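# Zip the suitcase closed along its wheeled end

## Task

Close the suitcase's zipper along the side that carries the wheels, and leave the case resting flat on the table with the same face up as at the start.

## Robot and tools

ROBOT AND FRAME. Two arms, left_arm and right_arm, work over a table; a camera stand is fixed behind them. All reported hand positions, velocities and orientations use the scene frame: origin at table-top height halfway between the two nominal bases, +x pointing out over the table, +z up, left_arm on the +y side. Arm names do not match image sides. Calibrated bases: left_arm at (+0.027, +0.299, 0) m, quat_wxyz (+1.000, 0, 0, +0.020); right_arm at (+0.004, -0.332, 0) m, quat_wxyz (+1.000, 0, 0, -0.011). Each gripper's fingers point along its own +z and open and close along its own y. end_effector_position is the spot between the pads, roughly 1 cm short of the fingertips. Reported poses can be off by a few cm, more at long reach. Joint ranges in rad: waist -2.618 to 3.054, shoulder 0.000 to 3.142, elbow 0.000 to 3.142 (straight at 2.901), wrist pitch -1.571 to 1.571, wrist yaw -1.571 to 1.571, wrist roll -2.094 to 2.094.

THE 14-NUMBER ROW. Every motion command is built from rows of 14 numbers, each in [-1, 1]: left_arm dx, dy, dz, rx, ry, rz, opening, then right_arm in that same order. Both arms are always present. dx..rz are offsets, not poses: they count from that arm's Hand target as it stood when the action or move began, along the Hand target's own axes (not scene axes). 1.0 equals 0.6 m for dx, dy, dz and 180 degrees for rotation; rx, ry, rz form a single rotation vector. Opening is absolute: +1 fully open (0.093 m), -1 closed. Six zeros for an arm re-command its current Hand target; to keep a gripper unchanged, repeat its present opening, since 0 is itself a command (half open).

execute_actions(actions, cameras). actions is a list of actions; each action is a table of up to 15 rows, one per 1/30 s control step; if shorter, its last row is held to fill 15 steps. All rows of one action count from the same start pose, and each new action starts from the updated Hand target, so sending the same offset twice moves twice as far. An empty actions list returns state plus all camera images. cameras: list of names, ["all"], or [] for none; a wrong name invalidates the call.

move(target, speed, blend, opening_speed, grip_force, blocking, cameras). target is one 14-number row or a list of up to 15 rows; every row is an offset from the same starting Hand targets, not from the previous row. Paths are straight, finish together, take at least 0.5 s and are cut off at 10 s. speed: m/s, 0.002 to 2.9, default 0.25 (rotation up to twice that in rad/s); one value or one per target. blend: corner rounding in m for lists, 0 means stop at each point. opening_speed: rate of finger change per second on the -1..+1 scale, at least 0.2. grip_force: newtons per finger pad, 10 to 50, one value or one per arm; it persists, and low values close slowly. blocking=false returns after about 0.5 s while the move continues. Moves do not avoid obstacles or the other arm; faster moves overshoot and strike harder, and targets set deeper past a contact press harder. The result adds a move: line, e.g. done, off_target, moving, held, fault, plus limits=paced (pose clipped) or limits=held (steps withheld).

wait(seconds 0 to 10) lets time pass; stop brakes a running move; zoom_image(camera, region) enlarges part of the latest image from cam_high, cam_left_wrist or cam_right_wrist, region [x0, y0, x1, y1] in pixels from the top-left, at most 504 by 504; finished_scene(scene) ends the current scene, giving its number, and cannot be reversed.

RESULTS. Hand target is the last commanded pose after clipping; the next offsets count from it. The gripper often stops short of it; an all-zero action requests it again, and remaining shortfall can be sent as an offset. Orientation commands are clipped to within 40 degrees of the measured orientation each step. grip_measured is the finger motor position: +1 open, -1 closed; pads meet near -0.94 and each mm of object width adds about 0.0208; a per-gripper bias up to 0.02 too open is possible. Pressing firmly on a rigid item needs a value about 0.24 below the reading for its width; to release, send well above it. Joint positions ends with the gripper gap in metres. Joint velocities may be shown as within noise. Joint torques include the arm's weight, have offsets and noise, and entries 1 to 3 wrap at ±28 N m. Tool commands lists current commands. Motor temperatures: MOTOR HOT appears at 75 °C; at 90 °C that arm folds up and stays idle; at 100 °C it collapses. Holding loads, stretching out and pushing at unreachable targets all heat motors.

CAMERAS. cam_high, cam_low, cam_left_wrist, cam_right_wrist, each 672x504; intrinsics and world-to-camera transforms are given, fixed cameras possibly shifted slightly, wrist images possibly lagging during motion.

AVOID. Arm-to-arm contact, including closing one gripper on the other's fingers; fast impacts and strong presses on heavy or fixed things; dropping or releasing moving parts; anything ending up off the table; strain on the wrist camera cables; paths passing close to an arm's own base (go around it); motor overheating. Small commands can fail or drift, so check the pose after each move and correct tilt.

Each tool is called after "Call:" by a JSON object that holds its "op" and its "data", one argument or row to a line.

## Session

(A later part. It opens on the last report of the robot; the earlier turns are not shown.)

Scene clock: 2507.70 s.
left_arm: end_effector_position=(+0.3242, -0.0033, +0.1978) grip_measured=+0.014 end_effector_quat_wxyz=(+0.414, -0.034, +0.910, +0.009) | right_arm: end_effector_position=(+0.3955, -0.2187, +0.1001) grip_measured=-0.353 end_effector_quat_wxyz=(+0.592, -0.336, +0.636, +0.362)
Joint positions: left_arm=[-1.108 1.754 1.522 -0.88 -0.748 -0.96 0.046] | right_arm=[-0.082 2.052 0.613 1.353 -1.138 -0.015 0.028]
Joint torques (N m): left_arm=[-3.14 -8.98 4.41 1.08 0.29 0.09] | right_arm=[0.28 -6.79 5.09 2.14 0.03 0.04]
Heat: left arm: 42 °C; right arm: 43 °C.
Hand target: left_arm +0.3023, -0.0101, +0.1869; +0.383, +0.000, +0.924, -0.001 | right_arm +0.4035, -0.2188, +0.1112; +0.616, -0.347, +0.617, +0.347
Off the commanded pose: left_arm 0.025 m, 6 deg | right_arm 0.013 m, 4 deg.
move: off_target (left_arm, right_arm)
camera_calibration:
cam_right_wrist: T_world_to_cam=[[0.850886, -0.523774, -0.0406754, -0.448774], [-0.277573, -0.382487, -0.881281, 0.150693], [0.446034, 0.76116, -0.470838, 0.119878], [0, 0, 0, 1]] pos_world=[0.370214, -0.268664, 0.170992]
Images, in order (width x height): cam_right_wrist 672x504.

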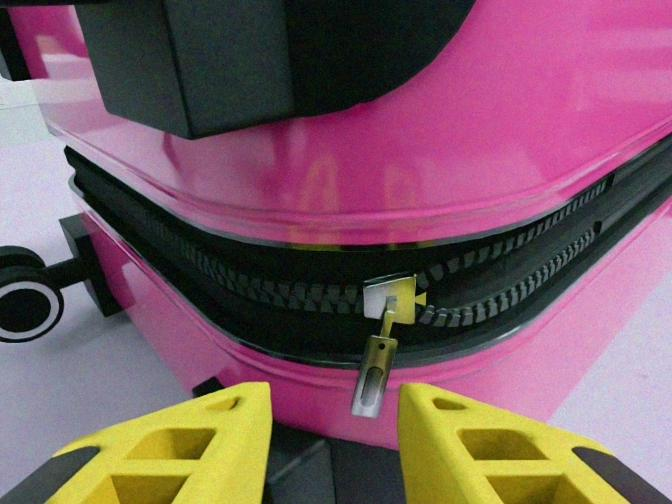

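Call:
{"op": "move", "data": {
  "target": [
    [0,0,0,0,0,0,-0.3,-0.004,-0.014,-0.006,0,0,0,-0.35],
    [0,0,0,0,0,0,-0.3,-0.004,-0.014,0.018,0,0,0,-0.35]
  ],
  "speed": 0.06,
  "cameras": ["cam_right_wrist"]
}}

Scene clock: 2514.13 s.
left_arm: end_effector_position=(+0.3242, -0.0033, +0.1978) grip_measured=+0.014 end_effector_quat_wxyz=(+0.414, -0.034, +0.910, +0.009) | right_arm: end_effector_position=(+0.4094, -0.2149, +0.1070) grip_measured=-0.353 end_effector_quat_wxyz=(+0.603, -0.342, +0.627, +0.355)
Joint positions: left_arm=[-1.108 1.754 1.522 -0.88 -0.748 -0.96 0.046] | right_arm=[-0.065 2.068 0.667 1.353 -1.118 -0.01 0.028]
Joint torques (N m): left_arm=[-3.1 -9.1 4.64 1.13 0.32 0.08] | right_arm=[0.29 -6.9 5.3 1.87 0.04 0.05]
Motor temperatures (°C): left_arm=[21 42 30 27 19 19 22] | right_arm=[20 40 30 33 19 19 20]
Heat: left arm: 42 °C; right arm: 40 °C.
Hand target: left_arm +0.3023, -0.0101, +0.1869; +0.383, +0.000, +0.924, -0.001 | right_arm +0.4163, -0.2140, +0.1135; +0.616, -0.347, +0.617, +0.346
Off the commanded pose: left_arm 0.025 m, 6 deg | right_arm 0.010 m, 2 deg.
move: off_target (left_arm)
camera_calibration:
cam_right_wrist: T_world_to_cam=[[0.8499, -0.526828, -0.011106, -0.461757], [-0.249451, -0.383681, -0.889136, 0.15114], [0.46416, 0.758447, -0.457509, 0.104683], [0, 0, 0, 1]] pos_world=[0.38156, -0.264673, 0.177149]
Images, in order (width x height): cam_right_wrist 672x504.

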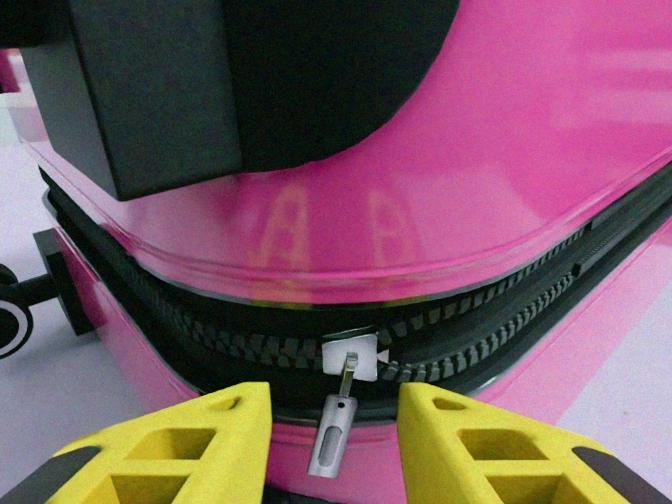

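Call:
{"op": "move", "data": {
  "target": [
    [0,0,0,0,0,0,-0.3,0,0,0.014,0,0,0,-0.35],
    [0,0,0,0,0,0,-0.3,0,0,0.014,0,0,0,-1]
  ],
  "speed": 0.06,
  "opening_speed": 0.5,
  "cameras": ["cam_right_wrist"]
}}

Call:
{"op": "zoom_image", "data": {
  "camera": "cam_right_wrist",
  "region": [250, 280, 450, 430]
}}

Scene clock: 2524.77 s.
left_arm: end_effector_position=(+0.3242, -0.0031, +0.1978) grip_measured=+0.014 end_effector_quat_wxyz=(+0.414, -0.034, +0.910, +0.009) | right_arm: end_effector_position=(+0.4155, -0.2127, +0.1105) grip_measured=-0.960 end_effector_quat_wxyz=(+0.608, -0.341, +0.625, +0.350)
Joint positions: left_arm=[-1.108 1.754 1.522 -0.881 -0.749 -0.96 0.046] | right_arm=[-0.054 2.071 0.686 1.353 -1.097 -0.007 0]
Joint torques (N m): left_arm=[-3.11 -8.92 4.57 1.11 0.3 0.11] | right_arm=[1.52 -6.56 5.2 1.79 0.09 0.03]
Heat: left arm: 42 °C; right arm: 37 °C.
Hand target: left_arm +0.3023, -0.0101, +0.1868; +0.383, +0.000, +0.924, -0.001 | right_arm +0.4206, -0.2068, +0.1134; +0.616, -0.347, +0.617, +0.347
Off the commanded pose: left_arm 0.025 m, 6 deg | right_arm 0.008 m, 2 deg.
move: off_target (left_arm); target 2's new opening was sent with right_arm's hand 0.013 m and 2 deg from that target
camera_calibration:
cam_right_wrist: T_world_to_cam=[[0.844887, -0.534944, -0.000585572, -0.46661], [-0.24225, -0.381632, -0.892005, 0.154345], [0.476949, 0.753785, -0.452026, 0.094834], [0, 0, 0, 1]] pos_world=[0.386392, -0.262192, 0.180271]
Images, in order (width x height): cam_right_wrist 672x504.

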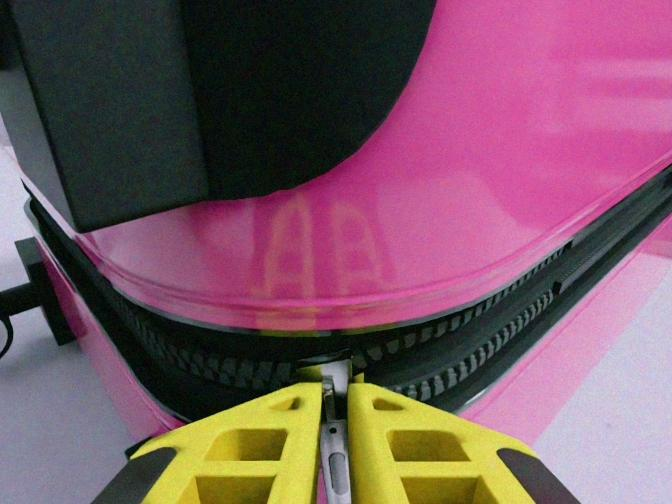

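Scaled by 2.520 from the camera's 672x504 image, which has a finer 960x720 frame.

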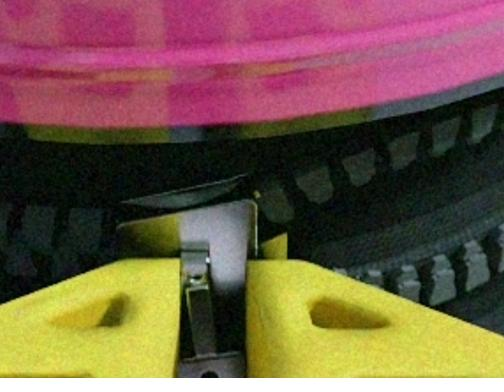

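Call:
{"op": "move", "data": {
  "target": [0.02,0,-0.02,0,0,0,-0.3,0,-0.082,0.02,0,0,0,-1],
  "speed": 0.05,
  "cameras": ["cam_right_wrist"]
}}

Scene clock: 2530.90 s.
left_arm: end_effector_position=(+0.3222, +0.0014, +0.1971) grip_measured=+0.014 end_effector_quat_wxyz=(+0.429, -0.055, +0.901, +0.015) | right_arm: end_effector_position=(+0.4319, -0.2057, +0.1109) grip_measured=-0.976 end_effector_quat_wxyz=(+0.586, -0.391, +0.591, +0.393)
Joint positions: left_arm=[-1.122 1.752 1.501 -0.882 -0.799 -1.017 0.046] | right_arm=[-0.059 2.162 0.862 1.287 -1.257 -0.006 0]
Joint torques (N m): left_arm=[-5.26 -10.52 4.48 0.7 0.58 0.17] | right_arm=[-1.8 -7.62 7.6 1.34 1.28 0.09]
Heat: left arm: 42 °C; right arm: 36 °C.
Hand target: left_arm +0.2853, -0.0101, +0.1869; +0.383, +0.000, +0.924, -0.001 | right_arm +0.4689, -0.2220, +0.1135; +0.616, -0.348, +0.617, +0.346
Off the commanded pose: left_arm 0.040 m, 9 deg | right_arm 0.040 m, 9 deg.
move: off_target (left_arm, right_arm)
camera_calibration:
cam_right_wrist: T_world_to_cam=[[0.916834, -0.398962, 0.0156658, -0.48163], [-0.163465, -0.410869, -0.89692, 0.12192], [0.364274, 0.819766, -0.441915, 0.143042], [0, 0, 0, 1]] pos_world=[0.409398, -0.25932, 0.18011]
Images, in order (width x height): cam_right_wrist 672x504.

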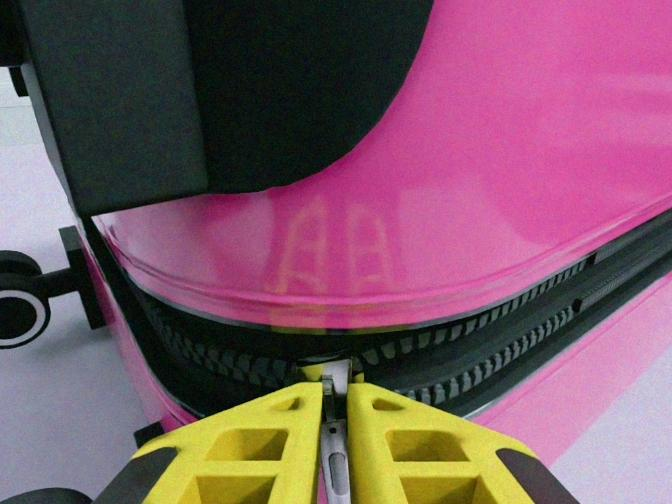

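Call:
{"op": "move", "data": {
  "target": [0.025,0,-0.025,0,0,0,-0.3,0,-0.08,0.02,0,0,0,-1],
  "speed": 0.1,
  "cameras": ["cam_left_wrist","cam_right_wrist","cam_high"]
}}

Scene clock: 2555.23 s.
left_arm: end_effector_position=(+0.3015, -0.0033, +0.1965) grip_measured=+0.014 end_effector_quat_wxyz=(+0.433, -0.050, +0.900, +0.012) | right_arm: end_effector_position=(+0.4793, -0.2151, +0.1127) grip_measured=-0.976 end_effector_quat_wxyz=(+0.587, -0.395, +0.586, +0.395)
Joint positions: left_arm=[-1.182 1.735 1.479 -0.915 -0.825 -1.077 0.046] | right_arm=[-0.074 2.271 1.097 1.176 -1.281 0 0]
Joint torques (N m): left_arm=[-5.05 -10.63 4.81 0.43 0.58 0.09] | right_arm=[-2.62 -8.8 7.8 1.23 1.29 0.03]
Motor temperatures (°C): left_arm=[22 46 29 25 20 19 22] | right_arm=[19 33 31 32 21 19 22]
Heat: left arm: 46 °C; right arm: 33 °C.
Hand target: left_arm +0.2642, -0.0101, +0.1869; +0.383, +0.000, +0.924, -0.001 | right_arm +0.5162, -0.2365, +0.1136; +0.616, -0.348, +0.616, +0.346
Off the commanded pose: left_arm 0.039 m, 9 deg | right_arm 0.043 m, 9 deg.
move: off_target (left_arm, right_arm)
camera_calibration:
cam_left_wrist: T_world_to_cam=[[0.0967076, -0.995298, 0.00549929, -0.0324413], [-0.893403, -0.0892399, -0.440303, 0.394279], [0.438723, 0.0376675, -0.897832, 0.131789], [0, 0, 0, 1]] pos_world=[0.297569, -0.00206754, 0.292105]
cam_right_wrist: T_world_to_cam=[[0.920721, -0.389545, 0.0229544, -0.529435], [-0.151644, -0.411383, -0.898759, 0.121739], [0.35955, 0.824026, -0.437841, 0.136943], [0, 0, 0, 1]] pos_world=[0.456685, -0.269002, 0.181526]
Images, in order (width x height): cam_high 672x504, cam_left_wrist 672x504, cam_right_wrist 672x504.

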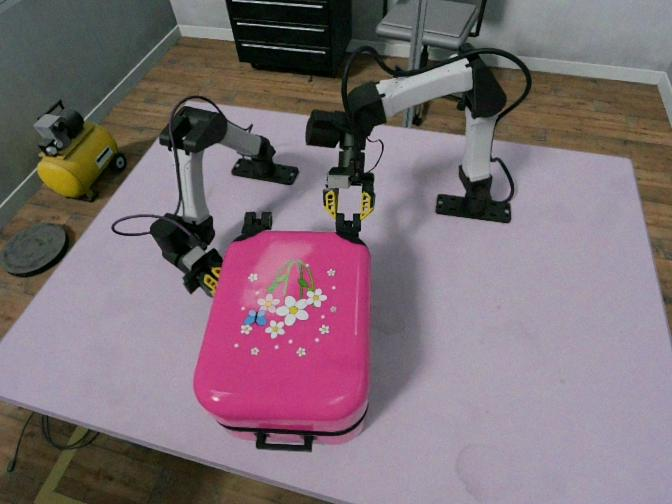

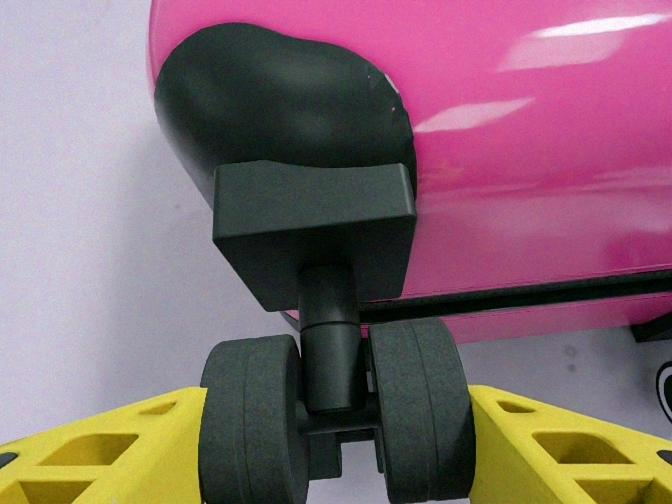

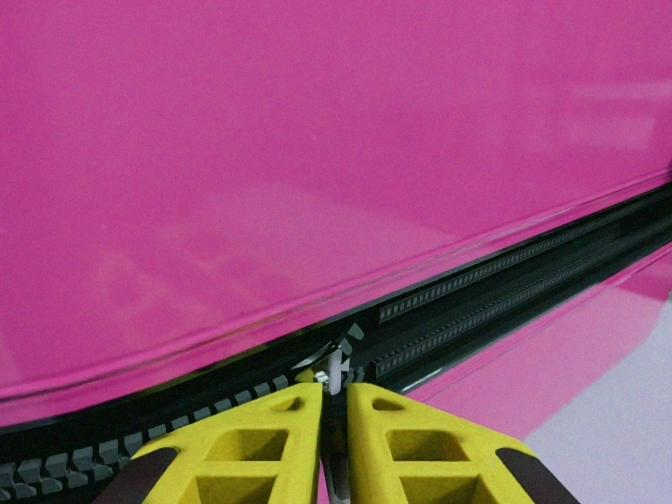

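Call:
{"op": "zoom_image", "data": {
  "camera": "cam_right_wrist",
  "region": [240, 180, 672, 504]
}}

Scaled by 1.167 from the camera's 672x504 image, which has a finer 960x720 frame.

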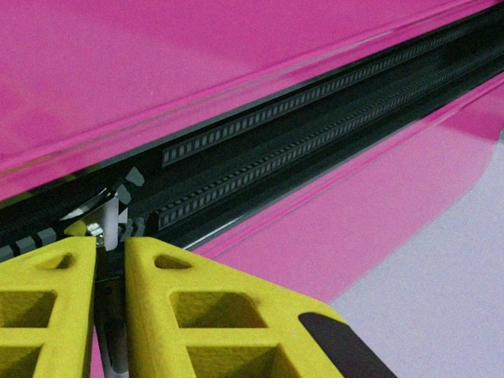

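Call:
{"op": "move", "data": {
  "target": [0.02,0,-0.02,0,0,0,-0.3,0,-0.05,0.03,0,0,0,-1],
  "speed": 0.1,
  "cameras": ["cam_right_wrist","cam_low"]
}}

Call:
{"op": "zoom_image", "data": {
  "camera": "cam_right_wrist",
  "region": [240, 240, 480, 440]
}}

Scene clock: 2564.73 s.
left_arm: end_effector_position=(+0.2962, -0.0051, +0.1962) grip_measured=+0.014 end_effector_quat_wxyz=(+0.441, -0.059, +0.895, +0.009) | right_arm: end_effector_position=(+0.4863, -0.2111, +0.1128) grip_measured=-0.976 end_effector_quat_wxyz=(+0.567, -0.431, +0.558, +0.425)
Joint positions: left_arm=[-1.204 1.735 1.469 -0.916 -0.851 -1.117 0.046] | right_arm=[-0.073 2.34 1.226 1.144 -1.396 0.015 0]
Joint torques (N m): left_arm=[-6.69 -11.62 4.64 0 0.67 -0.06] | right_arm=[-3.23 -9.02 8.99 1.07 2.33 0.13]
Heat: left arm: 47 °C; right arm: 34 °C.
Hand target: left_arm +0.2471, -0.0101, +0.1868; +0.383, +0.000, +0.924, -0.001 | right_arm +0.5512, -0.2367, +0.1135; +0.616, -0.347, +0.617, +0.346
Off the commanded pose: left_arm 0.050 m, 10 deg | right_arm 0.070 m, 16 deg.
move: off_target (left_arm, right_arm)
camera_calibration:
cam_right_wrist: T_world_to_cam=[[0.958894, -0.281491, 0.0358517, -0.531635], [-0.0910721, -0.424942, -0.900628, 0.0924082], [0.268754, 0.860341, -0.43311, 0.182545], [0, 0, 0, 1]] pos_world=[0.469137, -0.267433, 0.181348]
Images, in order (width x height): cam_low 672x504, cam_right_wrist 672x504.

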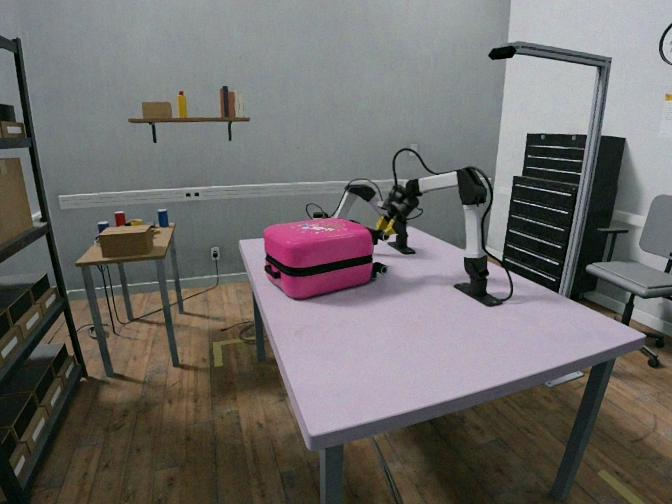

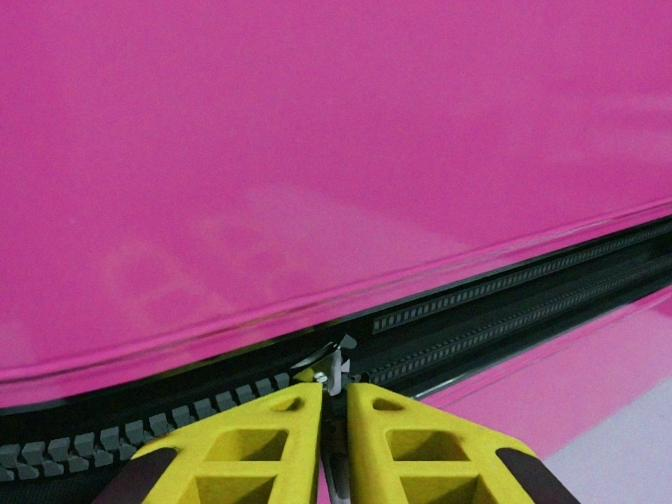

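Scaled by 2.100 from the camera's 672x504 image, which has a finer 960x720 frame.

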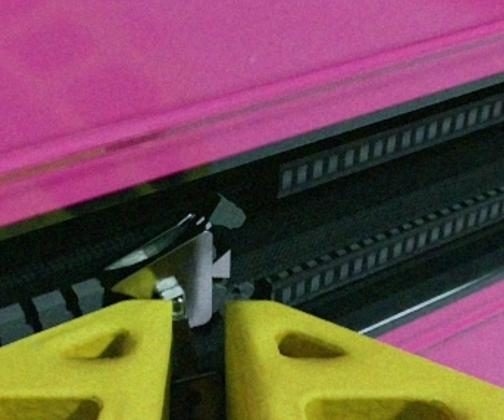

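Call:
{"op": "move", "data": {
  "target": [
    [-0.05,0,0.05,0,0,0,-0.3,0,0.1,-0.06,0,0,0,-1],
    [-0.05,0,0.05,0,0,0,-0.3,0,0.1,-0.06,0,0,0,-0.3]
  ],
  "speed": 0.2,
  "opening_speed": 1
}}

Call:
{"op": "move", "data": {
  "target": [0,0,0,0,0,0,0.75,0,0,-0.13,0,0,0,-0.3],
  "speed": 0.15,
  "cameras": ["cam_right_wrist"]
}}

Call:
{"op": "zoom_image", "data": {
  "camera": "cam_right_wrist",
  "region": [200, 240, 500, 440]
}}

Scene clock: 2572.93 s.
left_arm: end_effector_position=(+0.2996, -0.0007, +0.1958) grip_measured=+0.014 end_effector_quat_wxyz=(+0.420, -0.033, +0.907, +0.012) | right_arm: end_effector_position=(+0.4800, -0.2341, +0.1054) grip_measured=-0.303 end_effector_quat_wxyz=(+0.605, -0.344, +0.621, +0.359)
Joint positions: left_arm=[-1.173 1.717 1.469 -0.918 -0.789 -1.034 0.046] | right_arm=[-0.1 2.239 1 1.218 -1.162 0.011 0.031]
Joint torques (N m): left_arm=[-1.01 -6.87 7.5 1.17 0.47 0.39] | right_arm=[-0.38 -11.82 3.67 1.58 0.08 -0.13]
Heat: left arm: 48 °C; right arm: 35 °C.
Hand target: left_arm +0.2895, -0.0102, +0.1868; +0.383, +0.000, +0.924, -0.001 | right_arm +0.4812, -0.2365, +0.1136; +0.616, -0.347, +0.617, +0.346
Off the commanded pose: left_arm 0.016 m, 6 deg | right_arm 0.009 m, 2 deg.
move: off_target (left_arm); target 2's new opening was sent with right_arm's hand 0.020 m and 6 deg from that target

Scene clock: 2574.20 s.
left_arm: end_effector_position=(+0.2909, -0.0092, +0.1866) grip_measured=+0.748 end_effector_quat_wxyz=(+0.385, -0.004, +0.923, -0.003) | right_arm: end_effector_position=(+0.4425, -0.3033, +0.0900) grip_measured=-0.303 end_effector_quat_wxyz=(+0.593, -0.319, +0.641, +0.369)
Joint positions: left_arm=[-1.174 1.716 1.469 -0.918 -0.699 -0.993 0.081] | right_arm=[-0.295 2.212 0.885 1.22 -1.336 -0.007 0.031]
Joint torques (N m): left_arm=[-0.69 -6.68 7.61 1.17 -0.24 0.06] | right_arm=[-0.21 -13.76 3.12 1.88 -0.2 -0.13]
Heat: left arm: 48 °C; right arm: 36 °C.
Hand target: left_arm +0.2896, -0.0101, +0.1868; +0.383, +0.000, +0.924, -0.001 | right_arm +0.4408, -0.3031, +0.1137; +0.616, -0.347, +0.617, +0.347
Off the commanded pose: left_arm 0.002 m, 1 deg | right_arm 0.024 m, 6 deg.
move: off_target (right_arm)
camera_calibration:
cam_right_wrist: T_world_to_cam=[[0.840542, -0.536724, -0.0735912, -0.529915], [-0.303512, -0.354027, -0.884616, 0.14279], [0.448741, 0.765893, -0.460477, 0.15785], [0, 0, 0, 1]] pos_world=[0.41792, -0.354763, 0.160003]
Images, in order (width x height): cam_right_wrist 672x504.

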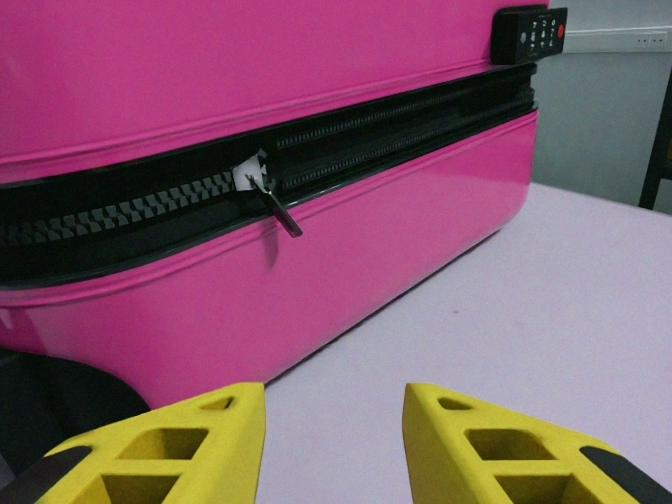

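Scaled by 1.680 from the camera's 672x504 image, which has a finer 960x720 frame.

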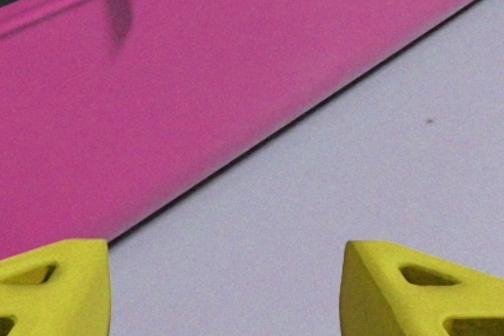

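Call:
{"op": "zoom_image", "data": {
  "camera": "cam_right_wrist",
  "region": [200, 100, 350, 250]
}}

Call:
{"op": "move", "data": {
  "target": [0,0,-0.15,0,0,0,0.75,0,0,-0.05,0,0,0,-0.3],
  "speed": 0.2,
  "cameras": ["cam_left_wrist"]
}}

Scaled by 3.360 from the camera's 672x504 image, which has a finer 960x720 frame.

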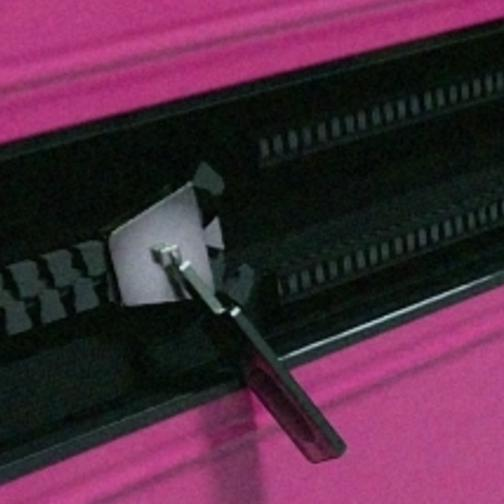

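Scene clock: 2579.77 s.
left_arm: end_effector_position=(+0.2243, -0.0132, +0.2397) grip_measured=+0.748 end_effector_quat_wxyz=(+0.372, +0.009, +0.928, -0.002) | right_arm: end_effector_position=(+0.4270, -0.3283, +0.0922) grip_measured=-0.303 end_effector_quat_wxyz=(+0.595, -0.319, +0.638, +0.371)
Joint positions: left_arm=[-1.357 1.712 1.705 -1.316 -0.729 -1.202 0.081] | right_arm=[-0.374 2.195 0.86 1.22 -1.417 -0.019 0.031]
Joint torques (N m): left_arm=[-0.75 -6.72 8.96 0.62 -0.53 -0.21] | right_arm=[-0.43 -13.5 3.03 1.75 -0.19 -0.12]
Motor temperatures (°C): left_arm=[23 47 30 25 20 19 22] | right_arm=[20 38 31 32 21 19 21]
Heat: left arm: 47 °C; right arm: 38 °C.
Hand target: left_arm +0.2258, -0.0100, +0.2504; +0.383, +0.000, +0.924, -0.001 | right_arm +0.4252, -0.3288, +0.1137; +0.616, -0.347, +0.617, +0.347
Off the commanded pose: left_arm 0.011 m, 2 deg | right_arm 0.022 m, 5 deg.
move: off_target (left_arm, right_arm)
camera_calibration:
cam_left_wrist: T_world_to_cam=[[-0.0246168, -0.999503, -0.0196907, -0.00187587], [-0.948006, 0.0295911, -0.316874, 0.327693], [0.317299, 0.0108665, -0.948263, 0.243823], [0, 0, 0, 1]] pos_world=[0.233244, -0.0142212, 0.335009]
Images, in order (width x height): cam_left_wrist 672x504.

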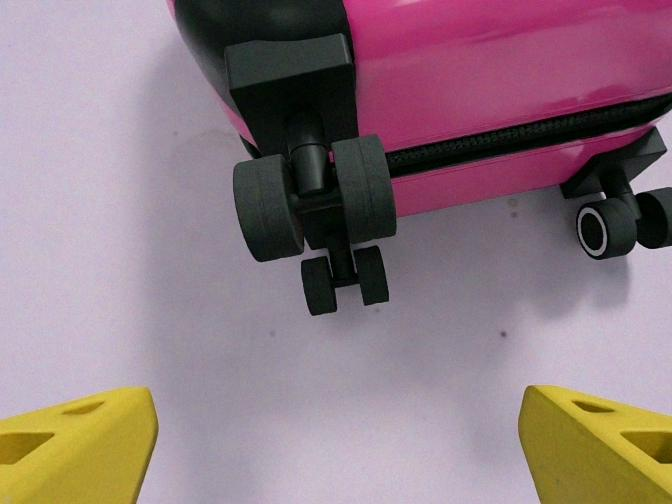

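Slider is at the end: only the last tooth/stop ahead of it.

Call:
{"op": "finished_scene", "data": {
  "scene": 1
}}

The scene is finished: the task was done.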